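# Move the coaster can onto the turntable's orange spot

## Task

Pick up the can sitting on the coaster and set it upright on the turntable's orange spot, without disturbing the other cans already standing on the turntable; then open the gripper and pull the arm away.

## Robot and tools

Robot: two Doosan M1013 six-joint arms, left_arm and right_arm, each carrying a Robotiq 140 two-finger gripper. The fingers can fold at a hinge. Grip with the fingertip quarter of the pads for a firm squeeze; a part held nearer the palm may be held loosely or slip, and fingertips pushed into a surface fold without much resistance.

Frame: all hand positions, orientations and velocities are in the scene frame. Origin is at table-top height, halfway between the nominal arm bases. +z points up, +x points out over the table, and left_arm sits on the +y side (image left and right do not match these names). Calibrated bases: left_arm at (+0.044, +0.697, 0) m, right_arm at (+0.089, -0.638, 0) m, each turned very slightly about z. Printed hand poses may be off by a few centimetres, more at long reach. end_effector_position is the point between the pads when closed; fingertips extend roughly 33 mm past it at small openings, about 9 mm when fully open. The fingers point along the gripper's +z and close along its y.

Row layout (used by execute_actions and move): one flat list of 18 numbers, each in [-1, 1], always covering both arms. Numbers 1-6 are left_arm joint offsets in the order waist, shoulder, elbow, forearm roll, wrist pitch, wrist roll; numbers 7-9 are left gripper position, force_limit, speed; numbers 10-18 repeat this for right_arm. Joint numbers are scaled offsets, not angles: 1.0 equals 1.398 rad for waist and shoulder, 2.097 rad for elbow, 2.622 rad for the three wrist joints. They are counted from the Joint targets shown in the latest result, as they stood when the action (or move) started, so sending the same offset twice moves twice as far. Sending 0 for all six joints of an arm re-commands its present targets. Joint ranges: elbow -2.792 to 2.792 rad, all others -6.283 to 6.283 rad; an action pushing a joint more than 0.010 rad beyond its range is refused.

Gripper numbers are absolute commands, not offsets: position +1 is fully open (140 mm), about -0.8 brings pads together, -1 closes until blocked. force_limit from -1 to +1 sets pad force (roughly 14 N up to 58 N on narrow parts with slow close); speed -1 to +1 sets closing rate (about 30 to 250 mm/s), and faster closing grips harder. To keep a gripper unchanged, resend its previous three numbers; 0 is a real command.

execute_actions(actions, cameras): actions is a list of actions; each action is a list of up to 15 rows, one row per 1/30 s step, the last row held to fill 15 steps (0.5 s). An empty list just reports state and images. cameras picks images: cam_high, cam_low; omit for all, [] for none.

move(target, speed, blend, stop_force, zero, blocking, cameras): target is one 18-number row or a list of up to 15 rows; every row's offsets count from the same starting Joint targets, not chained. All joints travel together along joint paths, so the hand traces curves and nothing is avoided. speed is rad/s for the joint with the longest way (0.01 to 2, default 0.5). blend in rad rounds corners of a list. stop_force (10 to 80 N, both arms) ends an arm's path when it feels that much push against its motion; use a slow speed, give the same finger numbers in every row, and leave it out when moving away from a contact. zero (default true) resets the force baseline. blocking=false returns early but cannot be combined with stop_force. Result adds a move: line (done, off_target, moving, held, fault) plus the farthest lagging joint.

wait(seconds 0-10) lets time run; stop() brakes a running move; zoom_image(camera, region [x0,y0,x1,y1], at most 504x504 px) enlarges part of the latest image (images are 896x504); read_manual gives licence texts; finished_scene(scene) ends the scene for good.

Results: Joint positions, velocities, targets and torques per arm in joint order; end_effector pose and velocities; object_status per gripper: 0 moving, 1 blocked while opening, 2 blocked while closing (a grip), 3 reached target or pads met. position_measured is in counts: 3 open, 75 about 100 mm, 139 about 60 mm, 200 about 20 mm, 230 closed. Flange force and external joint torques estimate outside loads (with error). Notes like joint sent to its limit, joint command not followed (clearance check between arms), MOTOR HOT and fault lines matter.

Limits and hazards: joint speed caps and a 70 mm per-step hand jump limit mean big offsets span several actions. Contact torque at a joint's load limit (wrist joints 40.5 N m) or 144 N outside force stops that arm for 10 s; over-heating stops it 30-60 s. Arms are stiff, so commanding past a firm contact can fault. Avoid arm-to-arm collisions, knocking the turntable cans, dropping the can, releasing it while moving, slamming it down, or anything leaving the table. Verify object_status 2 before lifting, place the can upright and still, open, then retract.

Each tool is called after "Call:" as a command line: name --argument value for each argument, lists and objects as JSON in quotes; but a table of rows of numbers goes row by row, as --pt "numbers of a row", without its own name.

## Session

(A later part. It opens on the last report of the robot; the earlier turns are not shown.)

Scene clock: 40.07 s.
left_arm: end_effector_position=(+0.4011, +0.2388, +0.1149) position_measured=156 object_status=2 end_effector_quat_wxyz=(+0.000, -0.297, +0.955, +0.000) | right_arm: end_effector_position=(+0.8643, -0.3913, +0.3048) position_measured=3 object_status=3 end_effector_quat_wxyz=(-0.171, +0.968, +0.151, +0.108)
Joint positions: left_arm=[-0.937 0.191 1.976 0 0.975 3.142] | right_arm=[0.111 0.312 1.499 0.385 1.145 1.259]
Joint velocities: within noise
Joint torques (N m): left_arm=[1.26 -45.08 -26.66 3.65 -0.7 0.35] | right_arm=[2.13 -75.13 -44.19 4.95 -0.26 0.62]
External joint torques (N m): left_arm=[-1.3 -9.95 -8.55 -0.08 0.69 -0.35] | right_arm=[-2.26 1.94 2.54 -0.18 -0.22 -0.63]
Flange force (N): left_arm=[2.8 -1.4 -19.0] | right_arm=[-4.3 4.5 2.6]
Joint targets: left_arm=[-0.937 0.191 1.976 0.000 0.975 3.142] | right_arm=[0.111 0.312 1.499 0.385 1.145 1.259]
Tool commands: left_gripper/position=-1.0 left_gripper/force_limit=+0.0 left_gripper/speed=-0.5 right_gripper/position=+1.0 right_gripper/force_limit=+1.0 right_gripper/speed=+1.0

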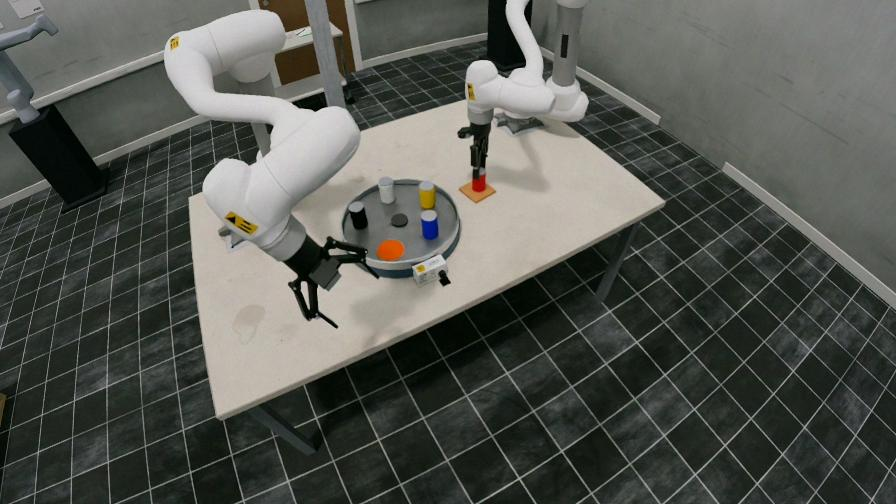

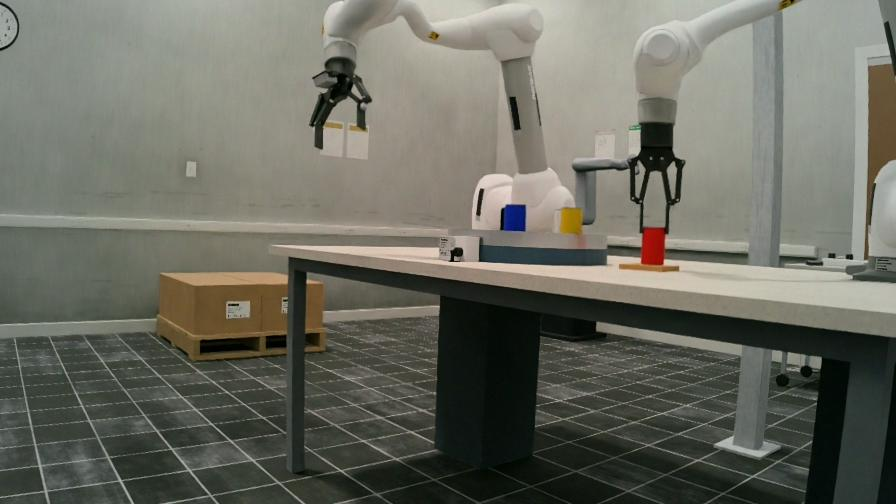

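Call:
move --target '[0, -0.070660, -0.065386, 0, 0.089968, 0, -1, 0, -0.5, 0, 0, 0, 0, 0, 0, 1, 1, 1]' --speed 0.3 --cameras '["cam_high", "cam_low"]'

Call:
zoom_image --camera "cam_high" --region '[440, 100, 516, 176]'

Call:
zoom_image --camera "cam_low" --region '[600, 110, 720, 230]'

Scene clock: 43.43 s.
left_arm: end_effector_position=(+0.4011, +0.2388, +0.2402) position_measured=156 object_status=2 end_effector_quat_wxyz=(+0.000, -0.297, +0.955, +0.000) | right_arm: end_effector_position=(+0.8643, -0.3913, +0.3048) position_measured=3 object_status=3 end_effector_quat_wxyz=(-0.171, +0.968, +0.151, +0.108)
Joint positions: left_arm=[-0.937 0.092 1.839 0 1.21 3.142] | right_arm=[0.111 0.312 1.499 0.385 1.145 1.259]
Joint velocities: within noise
Joint torques (N m): left_arm=[1.24 -49.71 -38.19 4.12 0.24 0.39] | right_arm=[2.36 -75.01 -44.2 5.04 -0.26 0.64]
External joint torques (N m): left_arm=[-1.3 0.25 -1.74 -0.07 -0.25 -0.39] | right_arm=[-2.38 1.8 2.61 -0.27 -0.21 -0.65]
Flange force (N): left_arm=[2.7 -3.4 -1.6] | right_arm=[-4.6 4.6 2.5]
Joint targets: left_arm=[-0.937 0.092 1.839 0.000 1.210 3.142] | right_arm=[0.111 0.312 1.499 0.385 1.145 1.259]
move: done

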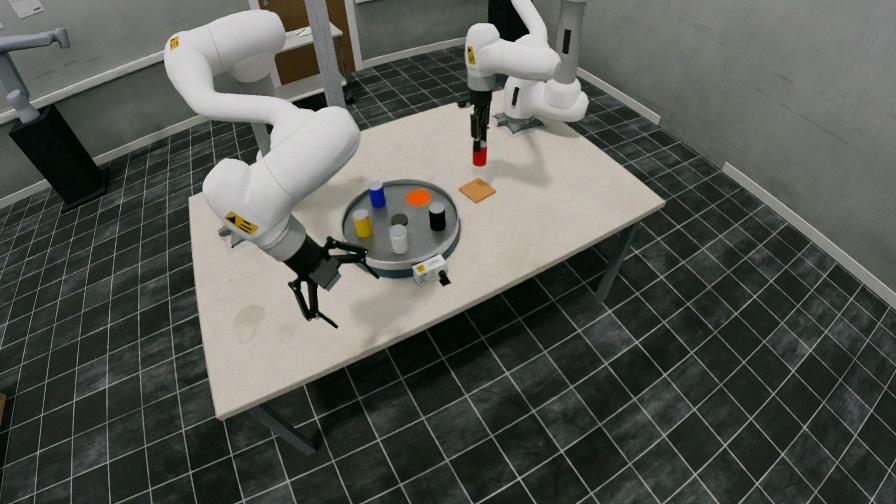

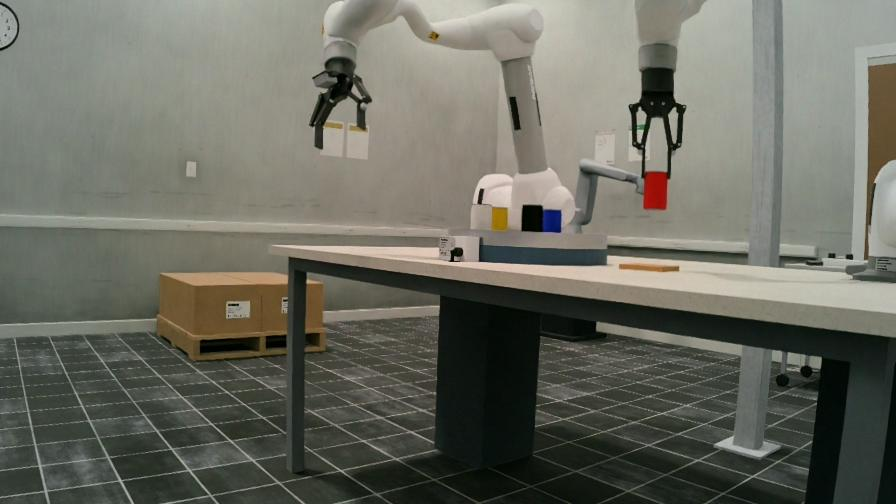

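Scaled by 6.632 from the camera's 896x504 image, which has a finer 1280x720 frame.

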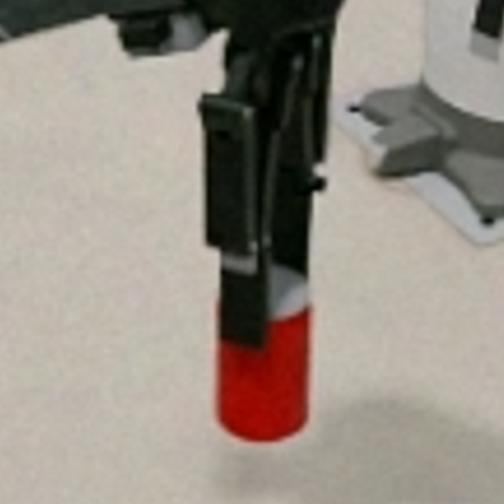

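Scaled by 4.200 from the camera's 896x504 image, which has a finer 1280x720 frame.

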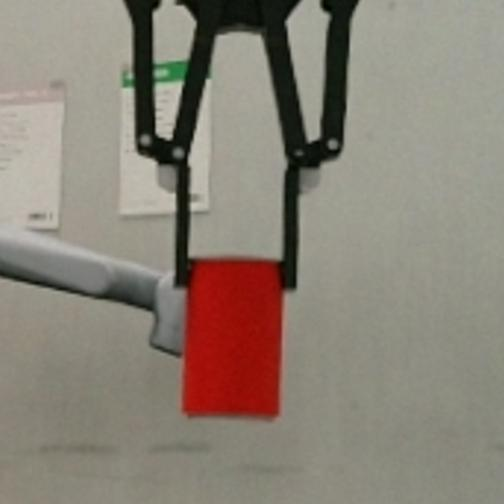

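Call:
zoom_image --camera "cam_high" --region '[340, 172, 466, 277]'

Call:
move --target '[-0.131852, 0.213682, -0.191833, 0, 0.039492, 0, -1, 0, -0.5, 0, 0, 0, 0, 0, 0, 1, 1, 1]' --speed 0.5 --cameras '["cam_high", "cam_low"]'

Call:
zoom_image --camera "cam_high" --region '[382, 120, 458, 196]'

Call:
zoom_image --camera "cam_high" --region '[340, 172, 466, 277]'

Call:
zoom_image --camera "cam_low" --region '[440, 130, 620, 270]'

Scaled by 4.000 from the camera's 896x504 image, which has a finer 1280x720 frame.

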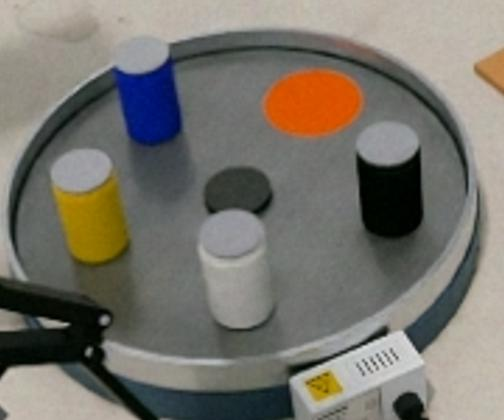

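Scene clock: 50.73 s.
left_arm: end_effector_position=(+0.3910, +0.0014, +0.2514) position_measured=156 object_status=2 end_effector_quat_wxyz=(+0.000, -0.207, +0.978, +0.000) | right_arm: end_effector_position=(+0.8643, -0.3913, +0.3048) position_measured=3 object_status=3 end_effector_quat_wxyz=(-0.171, +0.968, +0.151, +0.108)
Joint positions: left_arm=[-1.121 0.39 1.437 0 1.314 3.142] | right_arm=[0.111 0.312 1.499 0.385 1.145 1.259]
Joint velocities: within noise
Joint torques (N m): left_arm=[1.23 -80.96 -39.69 4.28 0.22 0.36] | right_arm=[2.51 -75.12 -44.15 5.01 -0.25 0.62]
External joint torques (N m): left_arm=[-1.24 -0.26 -1.52 -0.09 -0.23 -0.36] | right_arm=[-2.63 2.35 2.93 -0.27 -0.2 -0.63]
Flange force (N): left_arm=[1.9 -2.9 -1.6] | right_arm=[-4.6 5.1 3.0]
Joint targets: left_arm=[-1.121 0.391 1.437 0.000 1.314 3.142] | right_arm=[0.111 0.312 1.499 0.385 1.145 1.259]
move: done

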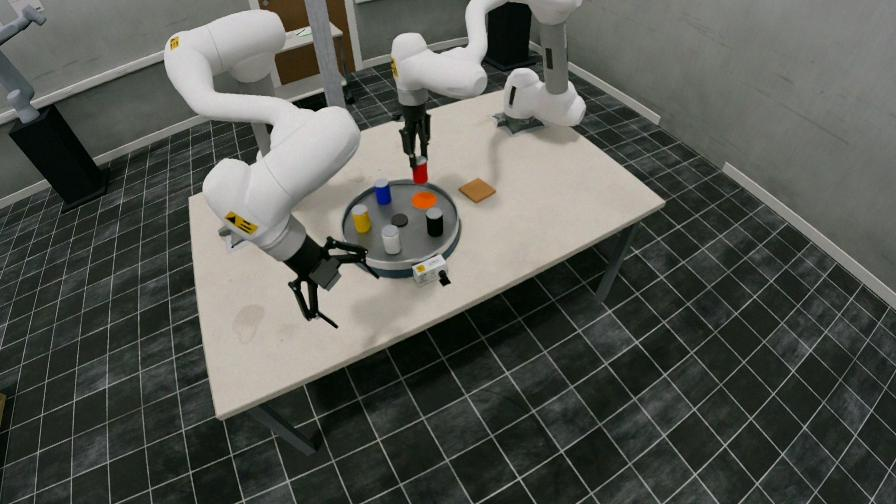

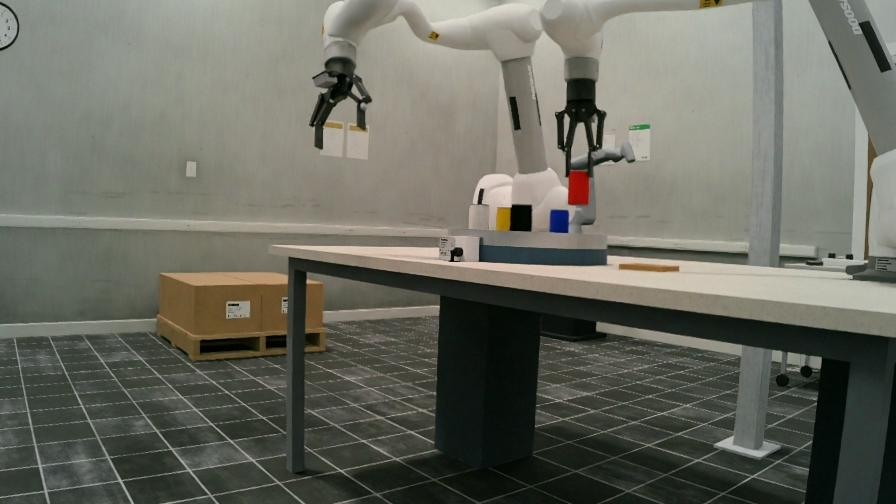

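Scaled by 6.632 from the camera's 896x504 image, which has a finer 1280x720 frame.

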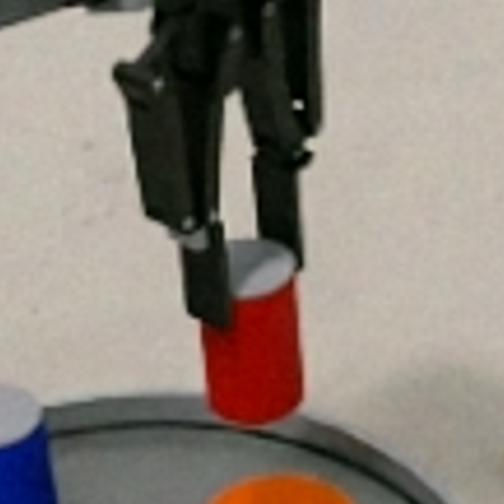

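Scaled by 4.000 from the camera's 896x504 image, which has a finer 1280x720 frame.

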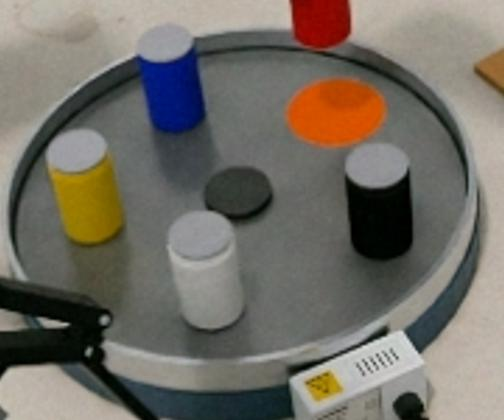

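Scaled by 2.800 from the camera's 896x504 image, which has a finer 1280x720 frame.

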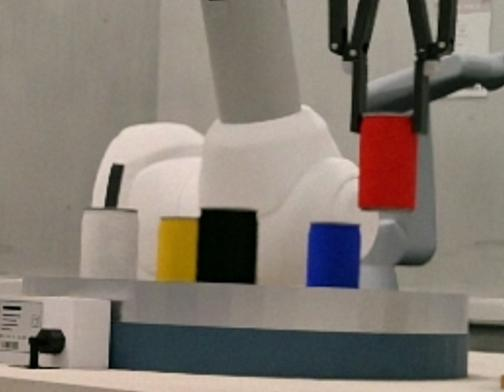

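Call:
wait --seconds 0.05 --cameras '[]'

Scene clock: 55.87 s.
left_arm: end_effector_position=(+0.3910, +0.0013, +0.2514) position_measured=156 object_status=2 end_effector_quat_wxyz=(+0.000, -0.207, +0.978, +0.000) | right_arm: end_effector_position=(+0.8643, -0.3913, +0.3048) position_measured=3 object_status=3 end_effector_quat_wxyz=(-0.171, +0.968, +0.151, +0.108)
Joint positions: left_arm=[-1.121 0.391 1.437 0 1.314 3.142] | right_arm=[0.111 0.312 1.499 0.385 1.145 1.259]
Joint velocities: within noise
Joint torques (N m): left_arm=[1.29 -80.58 -39.48 4.3 0.19 0.39] | right_arm=[2.46 -75.11 -44.12 4.96 -0.25 0.6]
External joint torques (N m): left_arm=[-1.24 -0.71 -1.79 -0.11 -0.19 -0.39] | right_arm=[-2.48 2.02 2.63 -0.2 -0.21 -0.62]
Flange force (N): left_arm=[2.0 -2.8 -2.2] | right_arm=[-4.4 4.8 2.6]
Joint targets: left_arm=[-1.121 0.391 1.437 0.000 1.314 3.142] | right_arm=[0.111 0.312 1.499 0.385 1.145 1.259]
Tool commands: left_gripper/position=-1.0 left_gripper/force_limit=+0.0 left_gripper/speed=-0.5 right_gripper/position=+1.0 right_gripper/force_limit=+1.0 right_gripper/speed=+1.0
wait: 0.07 s; at rest from the start
No camera images: "cameras" was empty.

Call:
wait --seconds 1.25 --cameras '[]'

Call:
execute_actions --actions '[[[0,0.0000,0.0000,0,-0.0000,0,-1,0,-0.5,0,0,0,0,0,0,1,1,1],[0,0.0000,0.0000,0,-0.0000,0,-1,0,-0.5,0,0,0,0,0,0,1,1,1],[0,0.0000,0.0000,0,-0.0000,0,-1,0,-0.5,0,0,0,0,0,0,1,1,1],[0,0.0000,0.0000,0,-0.0000,0,-1,0,-0.5,0,0,0,0,0,0,1,1,1],[0,0.0000,0.0000,0,-0.0000,0,-1,0,-0.5,0,0,0,0,0,0,1,1,1],[0,0.0000,0.0000,0,-0.0000,0,-1,0,-0.5,0,0,0,0,0,0,1,1,1],[0,0.0000,0.0000,0,-0.0000,0,-1,0,-0.5,0,0,0,0,0,0,1,1,1],[0,0.0000,0.0000,0,-0.0000,0,-1,0,-0.5,0,0,0,0,0,0,1,1,1],[0,0.0000,0.0000,0,-0.0000,0,-1,0,-0.5,0,0,0,0,0,0,1,1,1],[0,0.0000,0.0000,0,-0.0000,0,-1,0,-0.5,0,0,0,0,0,0,1,1,1],[0,0.0000,0.0000,0,-0.0000,0,-1,0,-0.5,0,0,0,0,0,0,1,1,1],[0,0.0000,0.0000,0,-0.0000,0,-1,0,-0.5,0,0,0,0,0,0,1,1,1]],[[0,0,0,0,0,0,-1,0,-0.5,0,0,0,0,0,0,1,1,1]]]' --cameras '[]'

Scene clock: 57.63 s.
left_arm: end_effector_position=(+0.3910, +0.0013, +0.2514) position_measured=156 object_status=2 end_effector_quat_wxyz=(+0.000, -0.207, +0.978, +0.000) | right_arm: end_effector_position=(+0.8643, -0.3913, +0.3048) position_measured=3 object_status=3 end_effector_quat_wxyz=(-0.171, +0.968, +0.151, +0.108)
Joint positions: left_arm=[-1.121 0.391 1.437 0 1.314 3.142] | right_arm=[0.111 0.312 1.499 0.385 1.145 1.259]
Joint velocities: within noise
Joint torques (N m): left_arm=[1.24 -80.32 -39.48 4.28 0.18 0.4] | right_arm=[2.13 -74.68 -44.1 4.97 -0.25 0.65]
External joint torques (N m): left_arm=[-1.49 -0.73 -1.75 -0.1 -0.2 -0.4] | right_arm=[-1.97 1.39 2.55 -0.21 -0.21 -0.66]
Flange force (N): left_arm=[2.3 -2.7 -2.2] | right_arm=[-5.0 4.0 2.4]
Joint targets: left_arm=[-1.121 0.391 1.437 0.000 1.314 3.142] | right_arm=[0.111 0.312 1.499 0.385 1.145 1.259]
Tool commands: left_gripper/position=-1.0 left_gripper/force_limit=+0.0 left_gripper/speed=-0.5 right_gripper/position=+1.0 right_gripper/force_limit=+1.0 right_gripper/speed=+1.0
wait: 1.27 s; at rest from the start
No camera images: "cameras" was empty.

Scene clock: 58.83 s.
left_arm: end_effector_position=(+0.3910, +0.0013, +0.2514) position_measured=156 object_status=2 end_effector_quat_wxyz=(+0.000, -0.207, +0.978, +0.000) | right_arm: end_effector_position=(+0.8643, -0.3913, +0.3048) position_measured=3 object_status=3 end_effector_quat_wxyz=(-0.171, +0.968, +0.151, +0.108)
Joint positions: left_arm=[-1.121 0.391 1.437 0 1.314 3.142] | right_arm=[0.111 0.312 1.499 0.385 1.145 1.259]
Joint velocities: within noise
Joint torques (N m): left_arm=[1.31 -80.67 -39.45 4.27 0.19 0.39] | right_arm=[1.91 -74.74 -44.13 4.97 -0.26 0.61]
External joint torques (N m): left_arm=[-1.53 -0.13 -1.58 -0.11 -0.19 -0.39] | right_arm=[-1.79 1.47 2.54 -0.2 -0.21 -0.62]
External joint torques at the end of the 1st action: left_arm=[-1.39 -0.78 -1.75 -0.09 -0.2 -0.39] | right_arm=[-2.19 1.35 2.38 -0.2 -0.26 -0.62]
Flange force (N): left_arm=[2.3 -3.2 -1.7] | right_arm=[-4.8 3.7 2.5]
Flange force at the end of the 1st action (N): left_arm=[2.2 -2.6 -2.2] | right_arm=[-4.7 4.2 2.2]
Joint targets: left_arm=[-1.121 0.391 1.437 0.000 1.314 3.142] | right_arm=[0.111 0.312 1.499 0.385 1.145 1.259]
No camera images: "cameras" was empty.

Call:
wait --seconds 0.05 --cameras '[]'

Scene clock: 59.37 s.
left_arm: end_effector_position=(+0.3910, +0.0013, +0.2514) position_measured=156 object_status=2 end_effector_quat_wxyz=(+0.000, -0.207, +0.978, +0.000) | right_arm: end_effector_position=(+0.8643, -0.3913, +0.3048) position_measured=3 object_status=3 end_effector_quat_wxyz=(-0.171, +0.968, +0.151, +0.108)
Joint positions: left_arm=[-1.121 0.391 1.437 0 1.314 3.142] | right_arm=[0.111 0.312 1.499 0.385 1.145 1.259]
Joint velocities: within noise
Joint torques (N m): left_arm=[1.14 -80.53 -39.54 4.28 0.22 0.39] | right_arm=[2.1 -75.08 -44.15 4.99 -0.25 0.6]
External joint torques (N m): left_arm=[-1.11 -0.53 -1.52 -0.1 -0.22 -0.39] | right_arm=[-2.16 2.1 2.67 -0.24 -0.21 -0.62]
Flange force (N): left_arm=[1.8 -2.5 -1.8] | right_arm=[-4.3 4.4 2.8]
Joint targets: left_arm=[-1.121 0.391 1.437 0.000 1.314 3.142] | right_arm=[0.111 0.312 1.499 0.385 1.145 1.259]
Tool commands: left_gripper/position=-1.0 left_gripper/force_limit=+0.0 left_gripper/speed=-0.5 right_gripper/position=+1.0 right_gripper/force_limit=+1.0 right_gripper/speed=+1.0
wait: 0.07 s; at rest from the start
No camera images: "cameras" was empty.

Call:
wait --seconds 5.15 --cameras '[]'

Call:
execute_actions --actions '[[[0,0.0002,0.0003,0,-0.0003,0,-1,0,-0.5,0,0,0,0,0,0,1,1,1],[0,0.0013,0.0018,0,-0.0021,0,-1,0,-0.5,0,0,0,0,0,0,1,1,1],[0,0.0038,0.0052,0,-0.0062,0,-1,0,-0.5,0,0,0,0,0,0,1,1,1],[0,0.0076,0.0106,0,-0.0126,0,-1,0,-0.5,0,0,0,0,0,0,1,1,1],[0,0.0126,0.0175,0,-0.0207,0,-1,0,-0.5,0,0,0,0,0,0,1,1,1],[0,0.0182,0.0253,0,-0.0299,0,-1,0,-0.5,0,0,0,0,0,0,1,1,1],[0,0.0238,0.0330,0,-0.0391,0,-1,0,-0.5,0,0,0,0,0,0,1,1,1],[0,0.0288,0.0399,0,-0.0473,0,-1,0,-0.5,0,0,0,0,0,0,1,1,1],[0,0.0327,0.0453,0,-0.0537,0,-1,0,-0.5,0,0,0,0,0,0,1,1,1],[0,0.0351,0.0488,0,-0.0577,0,-1,0,-0.5,0,0,0,0,0,0,1,1,1],[0,0.0362,0.0503,0,-0.0595,0,-1,0,-0.5,0,0,0,0,0,0,1,1,1],[0,0.03642,0.05055,0,-0.05985,0,-1,0,-0.5,0,0,0,0,0,0,1,1,1]],[[0,0,0,0,0,0,1,0,1,0,0,0,0,0,0,1,1,1]]]' --cameras '["cam_high", "cam_low"]'

Scene clock: 64.93 s.
left_arm: end_effector_position=(+0.3910, +0.0013, +0.2514) position_measured=156 object_status=2 end_effector_quat_wxyz=(+0.000, -0.207, +0.978, +0.000) | right_arm: end_effector_position=(+0.8643, -0.3913, +0.3048) position_measured=3 object_status=3 end_effector_quat_wxyz=(-0.171, +0.968, +0.151, +0.108)
Joint positions: left_arm=[-1.121 0.391 1.437 0 1.314 3.142] | right_arm=[0.111 0.312 1.499 0.385 1.145 1.259]
Joint velocities: within noise
Joint torques (N m): left_arm=[1.31 -80.61 -39.48 4.26 0.2 0.38] | right_arm=[2.18 -75.12 -44.26 4.98 -0.28 0.57]
External joint torques (N m): left_arm=[-1.34 -0.57 -1.73 -0.08 -0.2 -0.38] | right_arm=[-2.14 1.75 2.51 -0.18 -0.19 -0.58]
Flange force (N): left_arm=[2.1 -2.9 -2.1] | right_arm=[-4.4 4.2 2.4]
Joint targets: left_arm=[-1.121 0.391 1.437 0.000 1.314 3.142] | right_arm=[0.111 0.312 1.499 0.385 1.145 1.259]
Tool commands: left_gripper/position=-1.0 left_gripper/force_limit=+0.0 left_gripper/speed=-0.5 right_gripper/position=+1.0 right_gripper/force_limit=+1.0 right_gripper/speed=+1.0
wait: 5.17 s; at rest from the start
No camera images: "cameras" was empty.

Scene clock: 66.17 s.
left_arm: end_effector_position=(+0.3910, +0.0013, +0.1558) position_measured=3 object_status=0 end_effector_quat_wxyz=(+0.000, -0.207, +0.978, +0.000) | right_arm: end_effector_position=(+0.8643, -0.3913, +0.3048) position_measured=3 object_status=3 end_effector_quat_wxyz=(-0.171, +0.968, +0.151, +0.108)
Joint positions: left_arm=[-1.121 0.441 1.543 0 1.157 3.142] | right_arm=[0.111 0.312 1.499 0.385 1.145 1.259]
Joint velocities: within noise
Joint torques (N m): left_arm=[1.29 -81.72 -36.3 4.04 0.19 0.35] | right_arm=[2.02 -75.27 -44.07 5.01 -0.28 0.6]
External joint torques (N m): left_arm=[-1.2 -2.08 -2.71 -0.08 -0.2 -0.35] | right_arm=[-2.14 1.82 2.29 -0.22 -0.2 -0.62]
External joint torques at the end of the 1st action: left_arm=[-1.73 -8.04 -6.06 -0.46 0.41 -0.39] | right_arm=[-2.06 1.75 2.47 -0.22 -0.19 -0.63]
Flange force (N): left_arm=[1.9 -2.9 -3.7] | right_arm=[-3.8 4.3 2.3]
Flange force at the end of the 1st action (N): left_arm=[2.6 -2.0 -11.8] | right_arm=[-4.3 4.2 2.5]
Joint targets: left_arm=[-1.121 0.441 1.543 0.000 1.157 3.142] | right_arm=[0.111 0.312 1.499 0.385 1.145 1.259]

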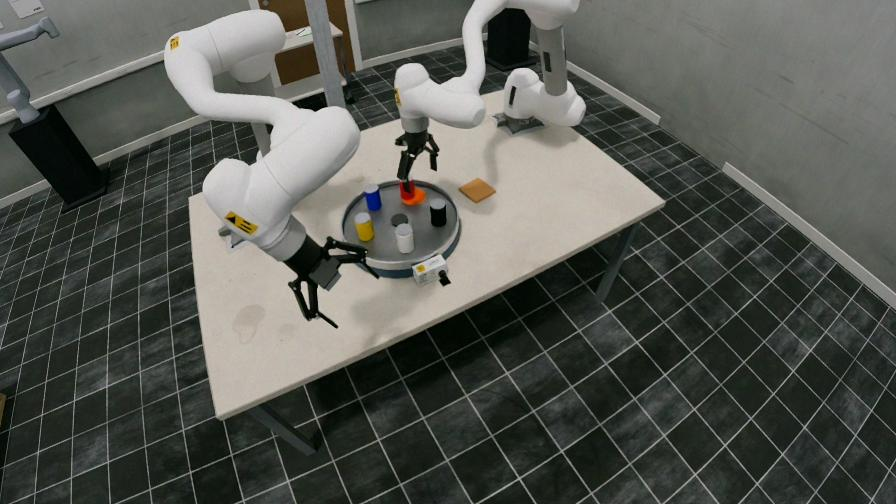

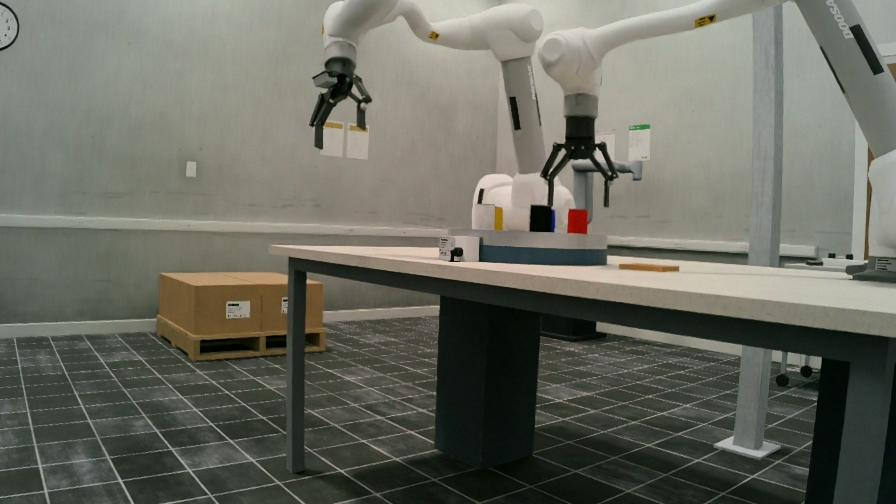

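Call:
zoom_image --camera "cam_high" --region '[340, 165, 466, 270]'

Call:
zoom_image --camera "cam_low" --region '[440, 130, 620, 270]'

Scaled by 4.000 from the camera's 896x504 image, which has a finer 1280x720 frame.

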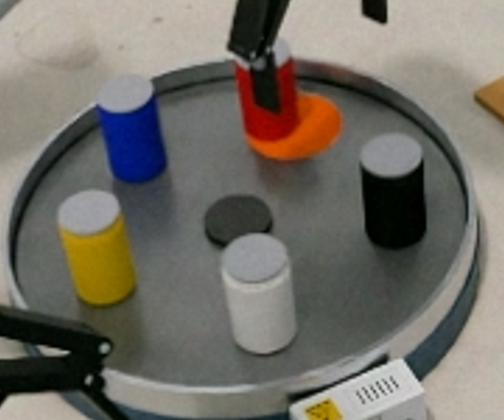

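Scaled by 2.800 from the camera's 896x504 image, which has a finer 1280x720 frame.

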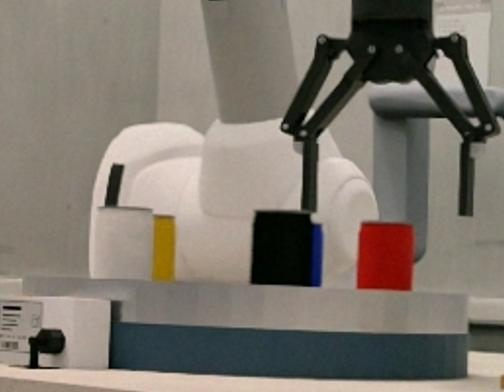

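Call:
wait --seconds 0.05 --cameras '["cam_high", "cam_low"]'

Call:
zoom_image --camera "cam_high" --region '[340, 172, 466, 277]'

Call:
wait --seconds 1.5 --cameras '["cam_high"]'

Call:
zoom_image --camera "cam_high" --region '[340, 172, 466, 277]'

Call:
wait --seconds 1.0 --cameras '["cam_high"]'

Call:
zoom_image --camera "cam_high" --region '[340, 172, 466, 277]'

Scene clock: 69.70 s.
left_arm: end_effector_position=(+0.3910, +0.0013, +0.1558) position_measured=3 object_status=3 end_effector_quat_wxyz=(+0.000, -0.207, +0.978, +0.000) | right_arm: end_effector_position=(+0.8643, -0.3913, +0.3048) position_measured=3 object_status=3 end_effector_quat_wxyz=(-0.171, +0.968, +0.151, +0.108)
Joint positions: left_arm=[-1.121 0.441 1.543 0 1.157 3.142] | right_arm=[0.111 0.312 1.499 0.385 1.145 1.259]
Joint velocities: within noise
Joint torques (N m): left_arm=[1.1 -81.9 -36.41 4.07 0.19 0.38] | right_arm=[2.24 -74.92 -44.31 5.01 -0.27 0.57]
External joint torques (N m): left_arm=[-1.07 -1.82 -2.55 -0.11 -0.2 -0.38] | right_arm=[-2.45 1.94 2.85 -0.26 -0.2 -0.58]
Flange force (N): left_arm=[1.7 -2.9 -3.3] | right_arm=[-5.0 4.7 2.7]
Joint targets: left_arm=[-1.121 0.441 1.543 0.000 1.157 3.142] | right_arm=[0.111 0.312 1.499 0.385 1.145 1.259]
Tool commands: left_gripper/position=+1.0 left_gripper/force_limit=+0.0 left_gripper/speed=+1.0 right_gripper/position=+1.0 right_gripper/force_limit=+1.0 right_gripper/speed=+1.0
wait: 0.07 s; at rest from the start

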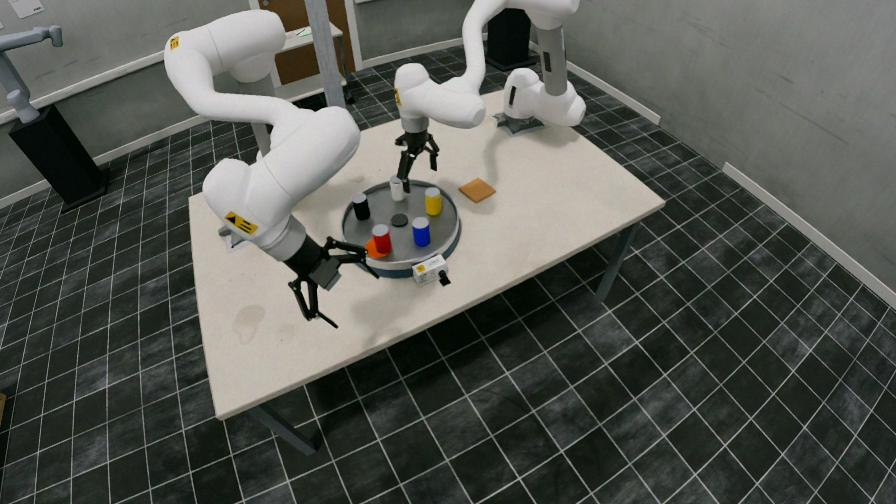

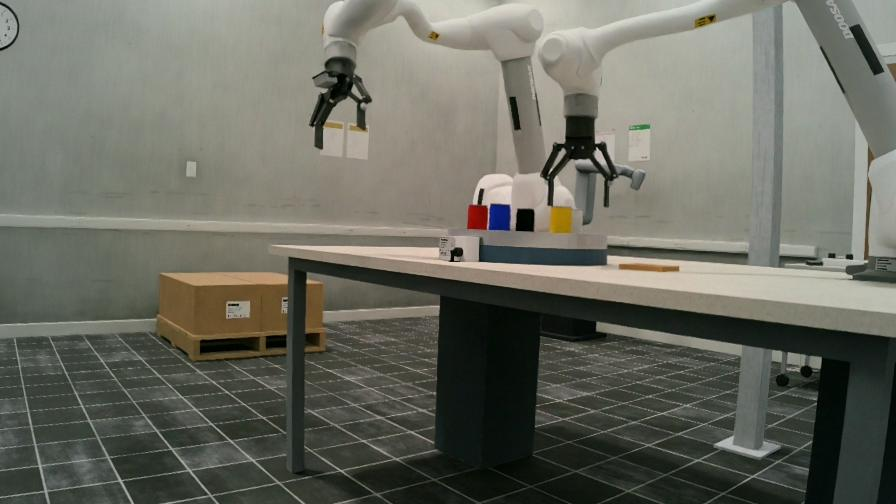

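Scaled by 4.000 from the camera's 896x504 image, which has a finer 1280x720 frame.

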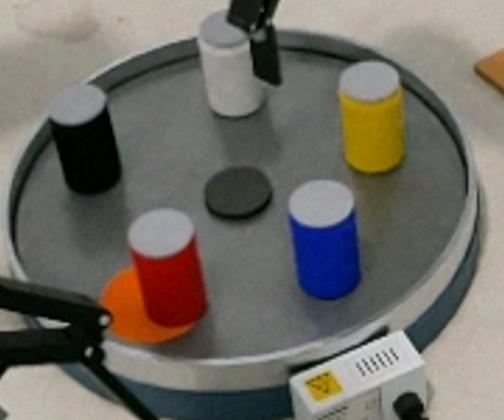

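Scene clock: 71.20 s.
left_arm: end_effector_position=(+0.3910, +0.0013, +0.1558) position_measured=3 object_status=3 end_effector_quat_wxyz=(+0.000, -0.207, +0.978, +0.000) | right_arm: end_effector_position=(+0.8643, -0.3913, +0.3048) position_measured=3 object_status=3 end_effector_quat_wxyz=(-0.171, +0.968, +0.151, +0.108)
Joint positions: left_arm=[-1.121 0.441 1.543 0 1.157 3.142] | right_arm=[0.111 0.312 1.499 0.385 1.145 1.259]
Joint velocities: within noise
Joint torques (N m): left_arm=[1.41 -81.62 -36.4 4.05 0.22 0.34] | right_arm=[1.94 -74.85 -44.2 5.03 -0.23 0.66]
External joint torques (N m): left_arm=[-1.82 -1.86 -2.4 -0.12 -0.22 -0.34] | right_arm=[-2.06 1.65 2.65 -0.27 -0.23 -0.67]
Flange force (N): left_arm=[2.7 -2.5 -3.2] | right_arm=[-4.9 4.2 2.6]
Joint targets: left_arm=[-1.121 0.441 1.543 0.000 1.157 3.142] | right_arm=[0.111 0.312 1.499 0.385 1.145 1.259]
Tool commands: left_gripper/position=+1.0 left_gripper/force_limit=+0.0 left_gripper/speed=+1.0 right_gripper/position=+1.0 right_gripper/force_limit=+1.0 right_gripper/speed=+1.0
wait: 1.50 s; at rest by 0.17 s
Images, in order (width x height): cam_high 896x504.

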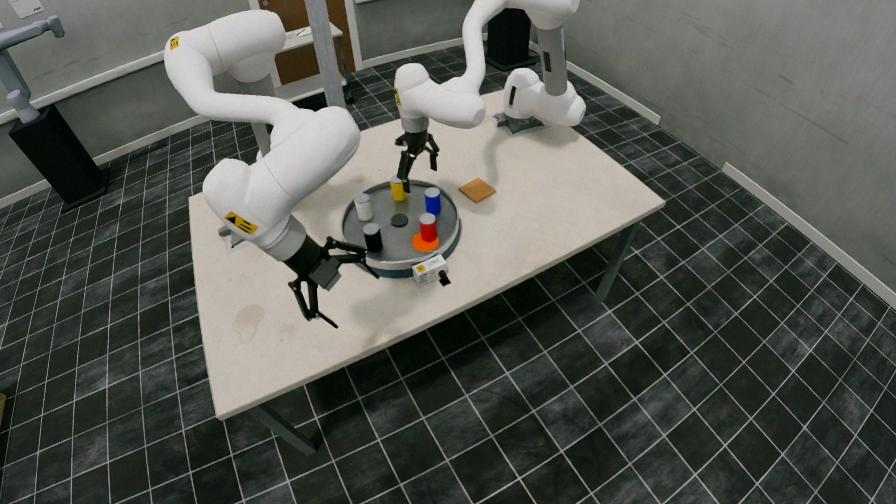

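Scaled by 4.000 from the camera's 896x504 image, which has a finer 1280x720 frame.

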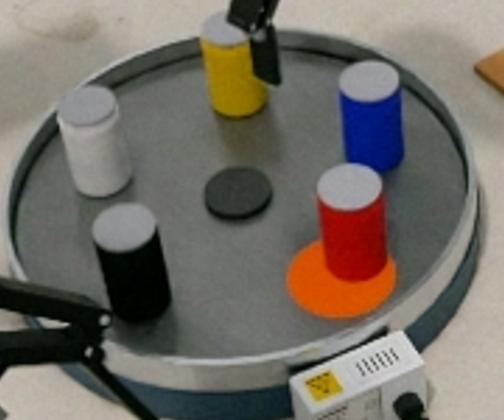

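Scene clock: 72.20 s.
left_arm: end_effector_position=(+0.3910, +0.0013, +0.1558) position_measured=3 object_status=3 end_effector_quat_wxyz=(+0.000, -0.207, +0.978, +0.000) | right_arm: end_effector_position=(+0.8643, -0.3913, +0.3048) position_measured=3 object_status=3 end_effector_quat_wxyz=(-0.171, +0.968, +0.151, +0.108)
Joint positions: left_arm=[-1.121 0.441 1.543 0 1.157 3.142] | right_arm=[0.111 0.312 1.499 0.385 1.145 1.259]
Joint velocities: within noise
Joint torques (N m): left_arm=[1.06 -81.61 -36.38 4.02 0.18 0.37] | right_arm=[2.22 -74.9 -44.18 5.01 -0.24 0.65]
External joint torques (N m): left_arm=[-0.71 -2.13 -2.54 -0.06 -0.18 -0.37] | right_arm=[-2.07 1.53 2.63 -0.24 -0.22 -0.66]
Flange force (N): left_arm=[1.3 -2.4 -3.6] | right_arm=[-5.0 4.2 2.5]
Joint targets: left_arm=[-1.121 0.441 1.543 0.000 1.157 3.142] | right_arm=[0.111 0.312 1.499 0.385 1.145 1.259]
Tool commands: left_gripper/position=+1.0 left_gripper/force_limit=+0.0 left_gripper/speed=+1.0 right_gripper/position=+1.0 right_gripper/force_limit=+1.0 right_gripper/speed=+1.0
wait: 1.00 s; at rest by 0.17 s
Images, in order (width x height): cam_high 896x504.

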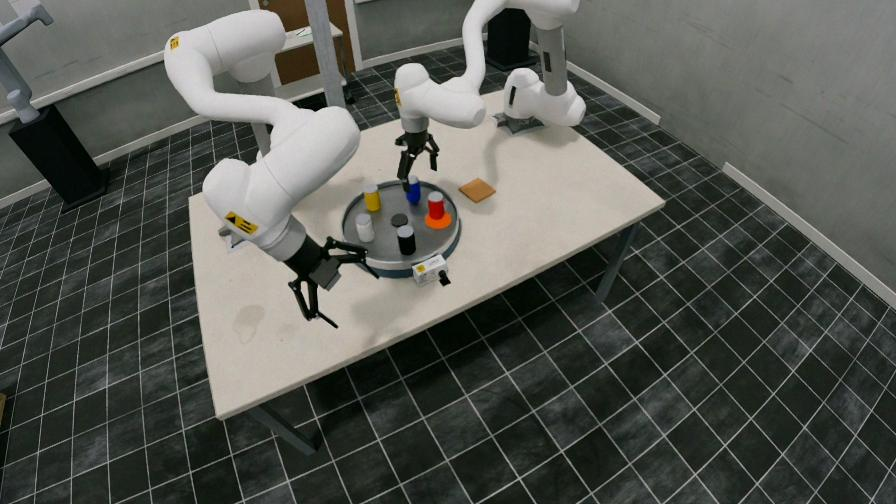

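Scaled by 4.000 from the camera's 896x504 image, which has a finer 1280x720 frame.

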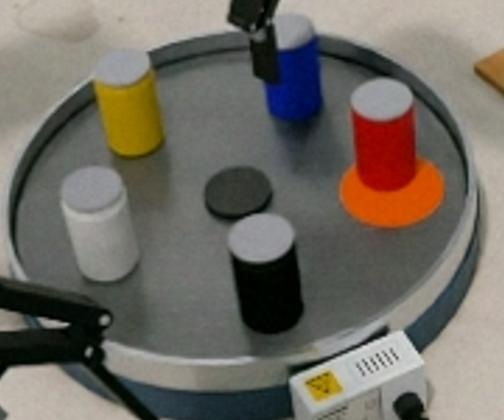

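Call:
wait --seconds 0.05 --cameras '[]'

Scene clock: 78.10 s.
left_arm: end_effector_position=(+0.3910, +0.0013, +0.1558) position_measured=3 object_status=3 end_effector_quat_wxyz=(+0.000, -0.207, +0.978, +0.000) | right_arm: end_effector_position=(+0.8643, -0.3913, +0.3048) position_measured=3 object_status=3 end_effector_quat_wxyz=(-0.171, +0.968, +0.151, +0.108)
Joint positions: left_arm=[-1.121 0.441 1.543 0 1.157 3.142] | right_arm=[0.111 0.312 1.499 0.385 1.145 1.259]
Joint velocities: within noise
Joint torques (N m): left_arm=[1.16 -81.89 -36.51 4.04 0.21 0.37] | right_arm=[2.35 -75.14 -44.1 4.97 -0.29 0.6]
External joint torques (N m): left_arm=[-1.03 -2.26 -2.61 -0.07 -0.22 -0.37] | right_arm=[-2.38 1.74 2.47 -0.2 -0.18 -0.61]
Flange force (N): left_arm=[1.7 -2.3 -3.6] | right_arm=[-4.4 4.6 2.3]
Joint targets: left_arm=[-1.121 0.441 1.543 0.000 1.157 3.142] | right_arm=[0.111 0.312 1.499 0.385 1.145 1.259]
Tool commands: left_gripper/position=+1.0 left_gripper/force_limit=+0.0 left_gripper/speed=+1.0 right_gripper/position=+1.0 right_gripper/force_limit=+1.0 right_gripper/speed=+1.0
wait: 0.07 s; at rest from the start
No camera images: "cameras" was empty.

Call:
wait --seconds 1.43 --cameras '[]'

Call:
execute_actions --actions '[[[0,0,0,0,0,0,-0.05,0,1,0,0,0,0,0,0,1,1,1]],[[0,0,0,0,0,0,-1,-1,-0.5,0,0,0,0,0,0,1,1,1],[0,0,0,0,0,0,-1,-1,-0.5,0,0,0,0,0,0,1,1,1],[0,0,0,0,0,0,-1,-1,-0.5,0,0,0,0,0,0,1,1,1],[0,0,0,0,0,0,-1,-1,-0.5,0,0,0,0,0,0,1,1,1],[0,0,0,0,0,0,-1,-1,-0.5,0,0,0,0,0,0,1,1,1],[0,0,0,0,0,0,-1,-1,-0.5,0,0,0,0,0,0,1,1,1],[0,0,0,0,0,0,-1,-1,-0.5,0,0,0,0,0,0,1,1,1],[0,0,0,0,0,0,-1,-1,-0.5,0,0,0,0,0,0,1,1,1],[0,0,0,0,0,0,1,0,1,0,0,0,0,0,0,1,1,1]]]' --cameras '["cam_high", "cam_low"]'

Call:
zoom_image --camera "cam_high" --region '[340, 165, 466, 270]'

Call:
zoom_image --camera "cam_low" --region '[440, 130, 620, 270]'

Call:
wait --seconds 1.5 --cameras '["cam_high"]'

Call:
zoom_image --camera "cam_high" --region '[340, 172, 466, 277]'

Scene clock: 80.10 s.
left_arm: end_effector_position=(+0.3910, +0.0013, +0.1558) position_measured=3 object_status=3 end_effector_quat_wxyz=(+0.000, -0.207, +0.978, +0.000) | right_arm: end_effector_position=(+0.8643, -0.3913, +0.3048) position_measured=3 object_status=3 end_effector_quat_wxyz=(-0.171, +0.968, +0.151, +0.108)
Joint positions: left_arm=[-1.121 0.441 1.543 0 1.157 3.142] | right_arm=[0.111 0.312 1.499 0.385 1.145 1.259]
Joint velocities: within noise
Joint torques (N m): left_arm=[1.37 -81.75 -36.42 4.04 0.18 0.38] | right_arm=[2.3 -74.97 -44.22 4.98 -0.32 0.66]
External joint torques (N m): left_arm=[-1.17 -2.17 -2.59 -0.07 -0.19 -0.38] | right_arm=[-2.26 2.24 2.85 -0.24 -0.13 -0.68]
Flange force (N): left_arm=[1.9 -2.5 -3.6] | right_arm=[-4.5 4.7 2.9]
Joint targets: left_arm=[-1.121 0.441 1.543 0.000 1.157 3.142] | right_arm=[0.111 0.312 1.499 0.385 1.145 1.259]
Tool commands: left_gripper/position=+1.0 left_gripper/force_limit=+0.0 left_gripper/speed=+1.0 right_gripper/position=+1.0 right_gripper/force_limit=+1.0 right_gripper/speed=+1.0
wait: 1.43 s; at rest from the start
No camera images: "cameras" was empty.

Scene clock: 81.53 s.
left_arm: end_effector_position=(+0.3910, +0.0013, +0.1558) position_measured=3 object_status=0 end_effector_quat_wxyz=(+0.000, -0.207, +0.978, +0.000) | right_arm: end_effector_position=(+0.8643, -0.3913, +0.3048) position_measured=3 object_status=3 end_effector_quat_wxyz=(-0.171, +0.968, +0.151, +0.108)
Joint positions: left_arm=[-1.121 0.441 1.543 0 1.157 3.142] | right_arm=[0.111 0.312 1.499 0.385 1.145 1.259]
Joint velocities: within noise
Joint torques (N m): left_arm=[1.09 -81.87 -36.35 4.01 0.2 0.36] | right_arm=[2.22 -74.92 -44.15 4.99 -0.23 0.59]
External joint torques (N m): left_arm=[-0.91 -1.79 -2.36 -0.08 -0.19 -0.36] | right_arm=[-2.17 1.84 2.65 -0.23 -0.24 -0.6]
External joint torques at the end of the 1st action: left_arm=[-1.3 -2.07 -2.75 -0.1 -0.2 -0.36] | right_arm=[-2.33 1.94 2.5 -0.22 -0.24 -0.64]
Flange force (N): left_arm=[1.5 -2.5 -3.1] | right_arm=[-4.6 4.3 2.7]
Flange force at the end of the 1st action (N): left_arm=[2.0 -3.0 -3.7] | right_arm=[-4.2 4.6 2.6]
Joint targets: left_arm=[-1.121 0.441 1.543 0.000 1.157 3.142] | right_arm=[0.111 0.312 1.499 0.385 1.145 1.259]

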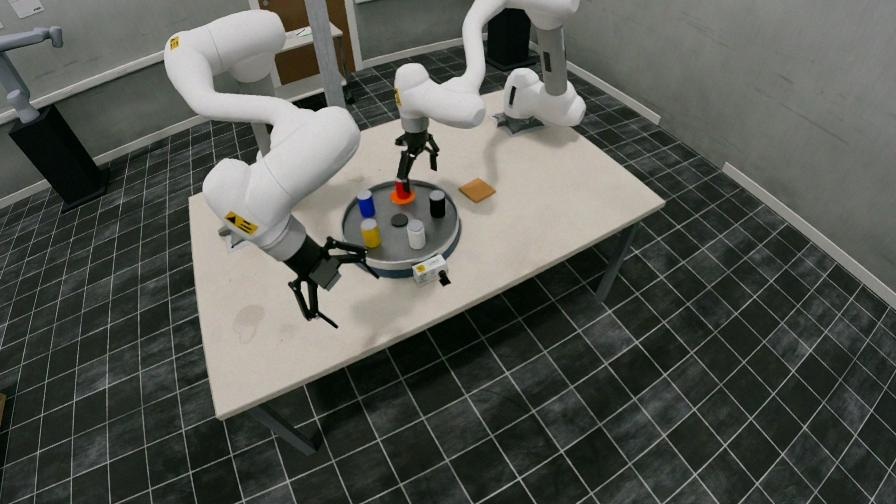

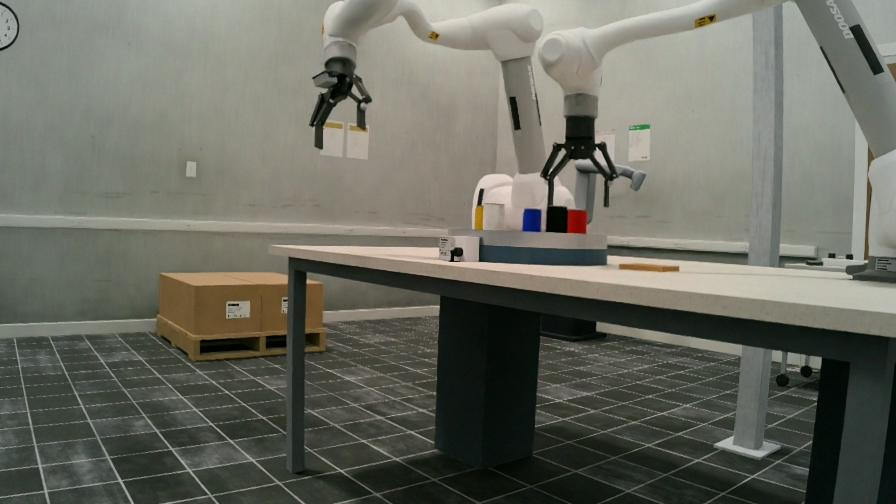

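Scaled by 4.000 from the camera's 896x504 image, which has a finer 1280x720 frame.

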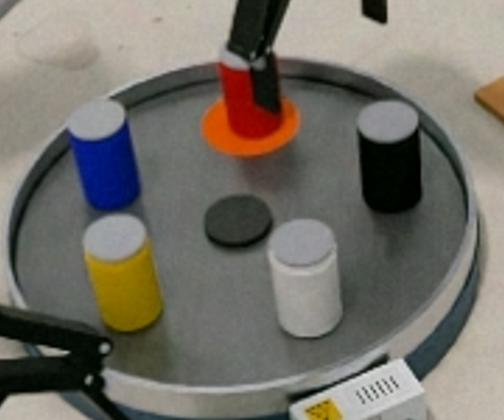

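Scaled by 2.800 from the camera's 896x504 image, which has a finer 1280x720 frame.

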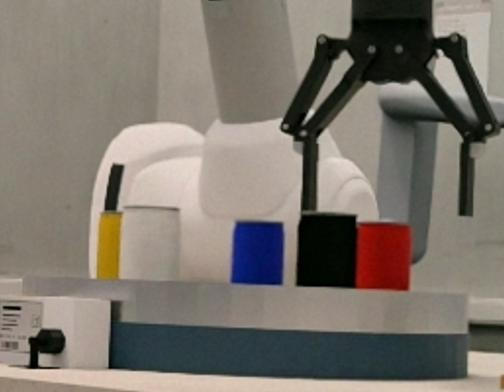

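Scene clock: 83.03 s.
left_arm: end_effector_position=(+0.3910, +0.0013, +0.1558) position_measured=3 object_status=3 end_effector_quat_wxyz=(+0.000, -0.207, +0.978, +0.000) | right_arm: end_effector_position=(+0.8643, -0.3913, +0.3048) position_measured=3 object_status=3 end_effector_quat_wxyz=(-0.171, +0.968, +0.151, +0.108)
Joint positions: left_arm=[-1.121 0.441 1.543 0 1.157 3.142] | right_arm=[0.111 0.312 1.499 0.385 1.145 1.259]
Joint velocities: within noise
Joint torques (N m): left_arm=[1.14 -81.77 -36.38 4.02 0.2 0.4] | right_arm=[2.16 -74.54 -44.01 4.94 -0.21 0.62]
External joint torques (N m): left_arm=[-1.07 -1.96 -2.48 -0.07 -0.2 -0.4] | right_arm=[-2.35 1.46 2.48 -0.19 -0.26 -0.63]
Flange force (N): left_arm=[1.8 -2.5 -3.4] | right_arm=[-4.9 4.5 2.2]
Joint targets: left_arm=[-1.121 0.441 1.543 0.000 1.157 3.142] | right_arm=[0.111 0.312 1.499 0.385 1.145 1.259]
Tool commands: left_gripper/position=+1.0 left_gripper/force_limit=+0.0 left_gripper/speed=+1.0 right_gripper/position=+1.0 right_gripper/force_limit=+1.0 right_gripper/speed=+1.0
wait: 1.50 s; at rest by 0.17 s
Images, in order (width x height): cam_high 896x504.

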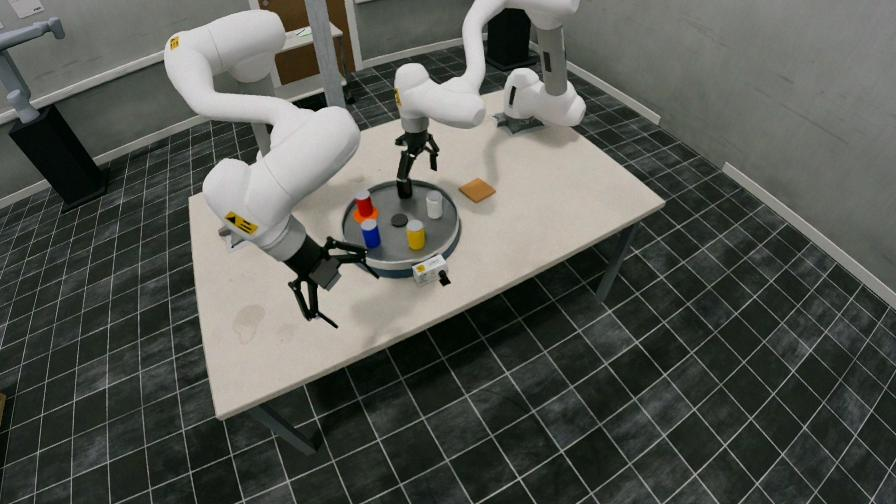

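Scaled by 4.000 from the camera's 896x504 image, which has a finer 1280x720 frame.

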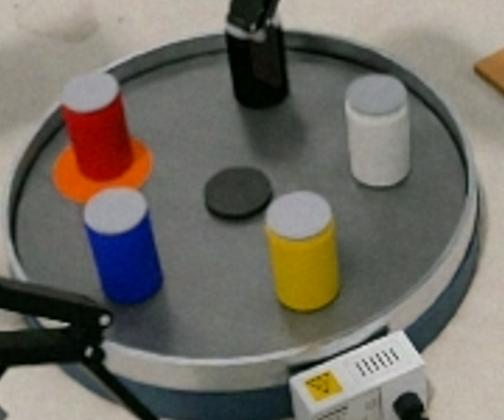

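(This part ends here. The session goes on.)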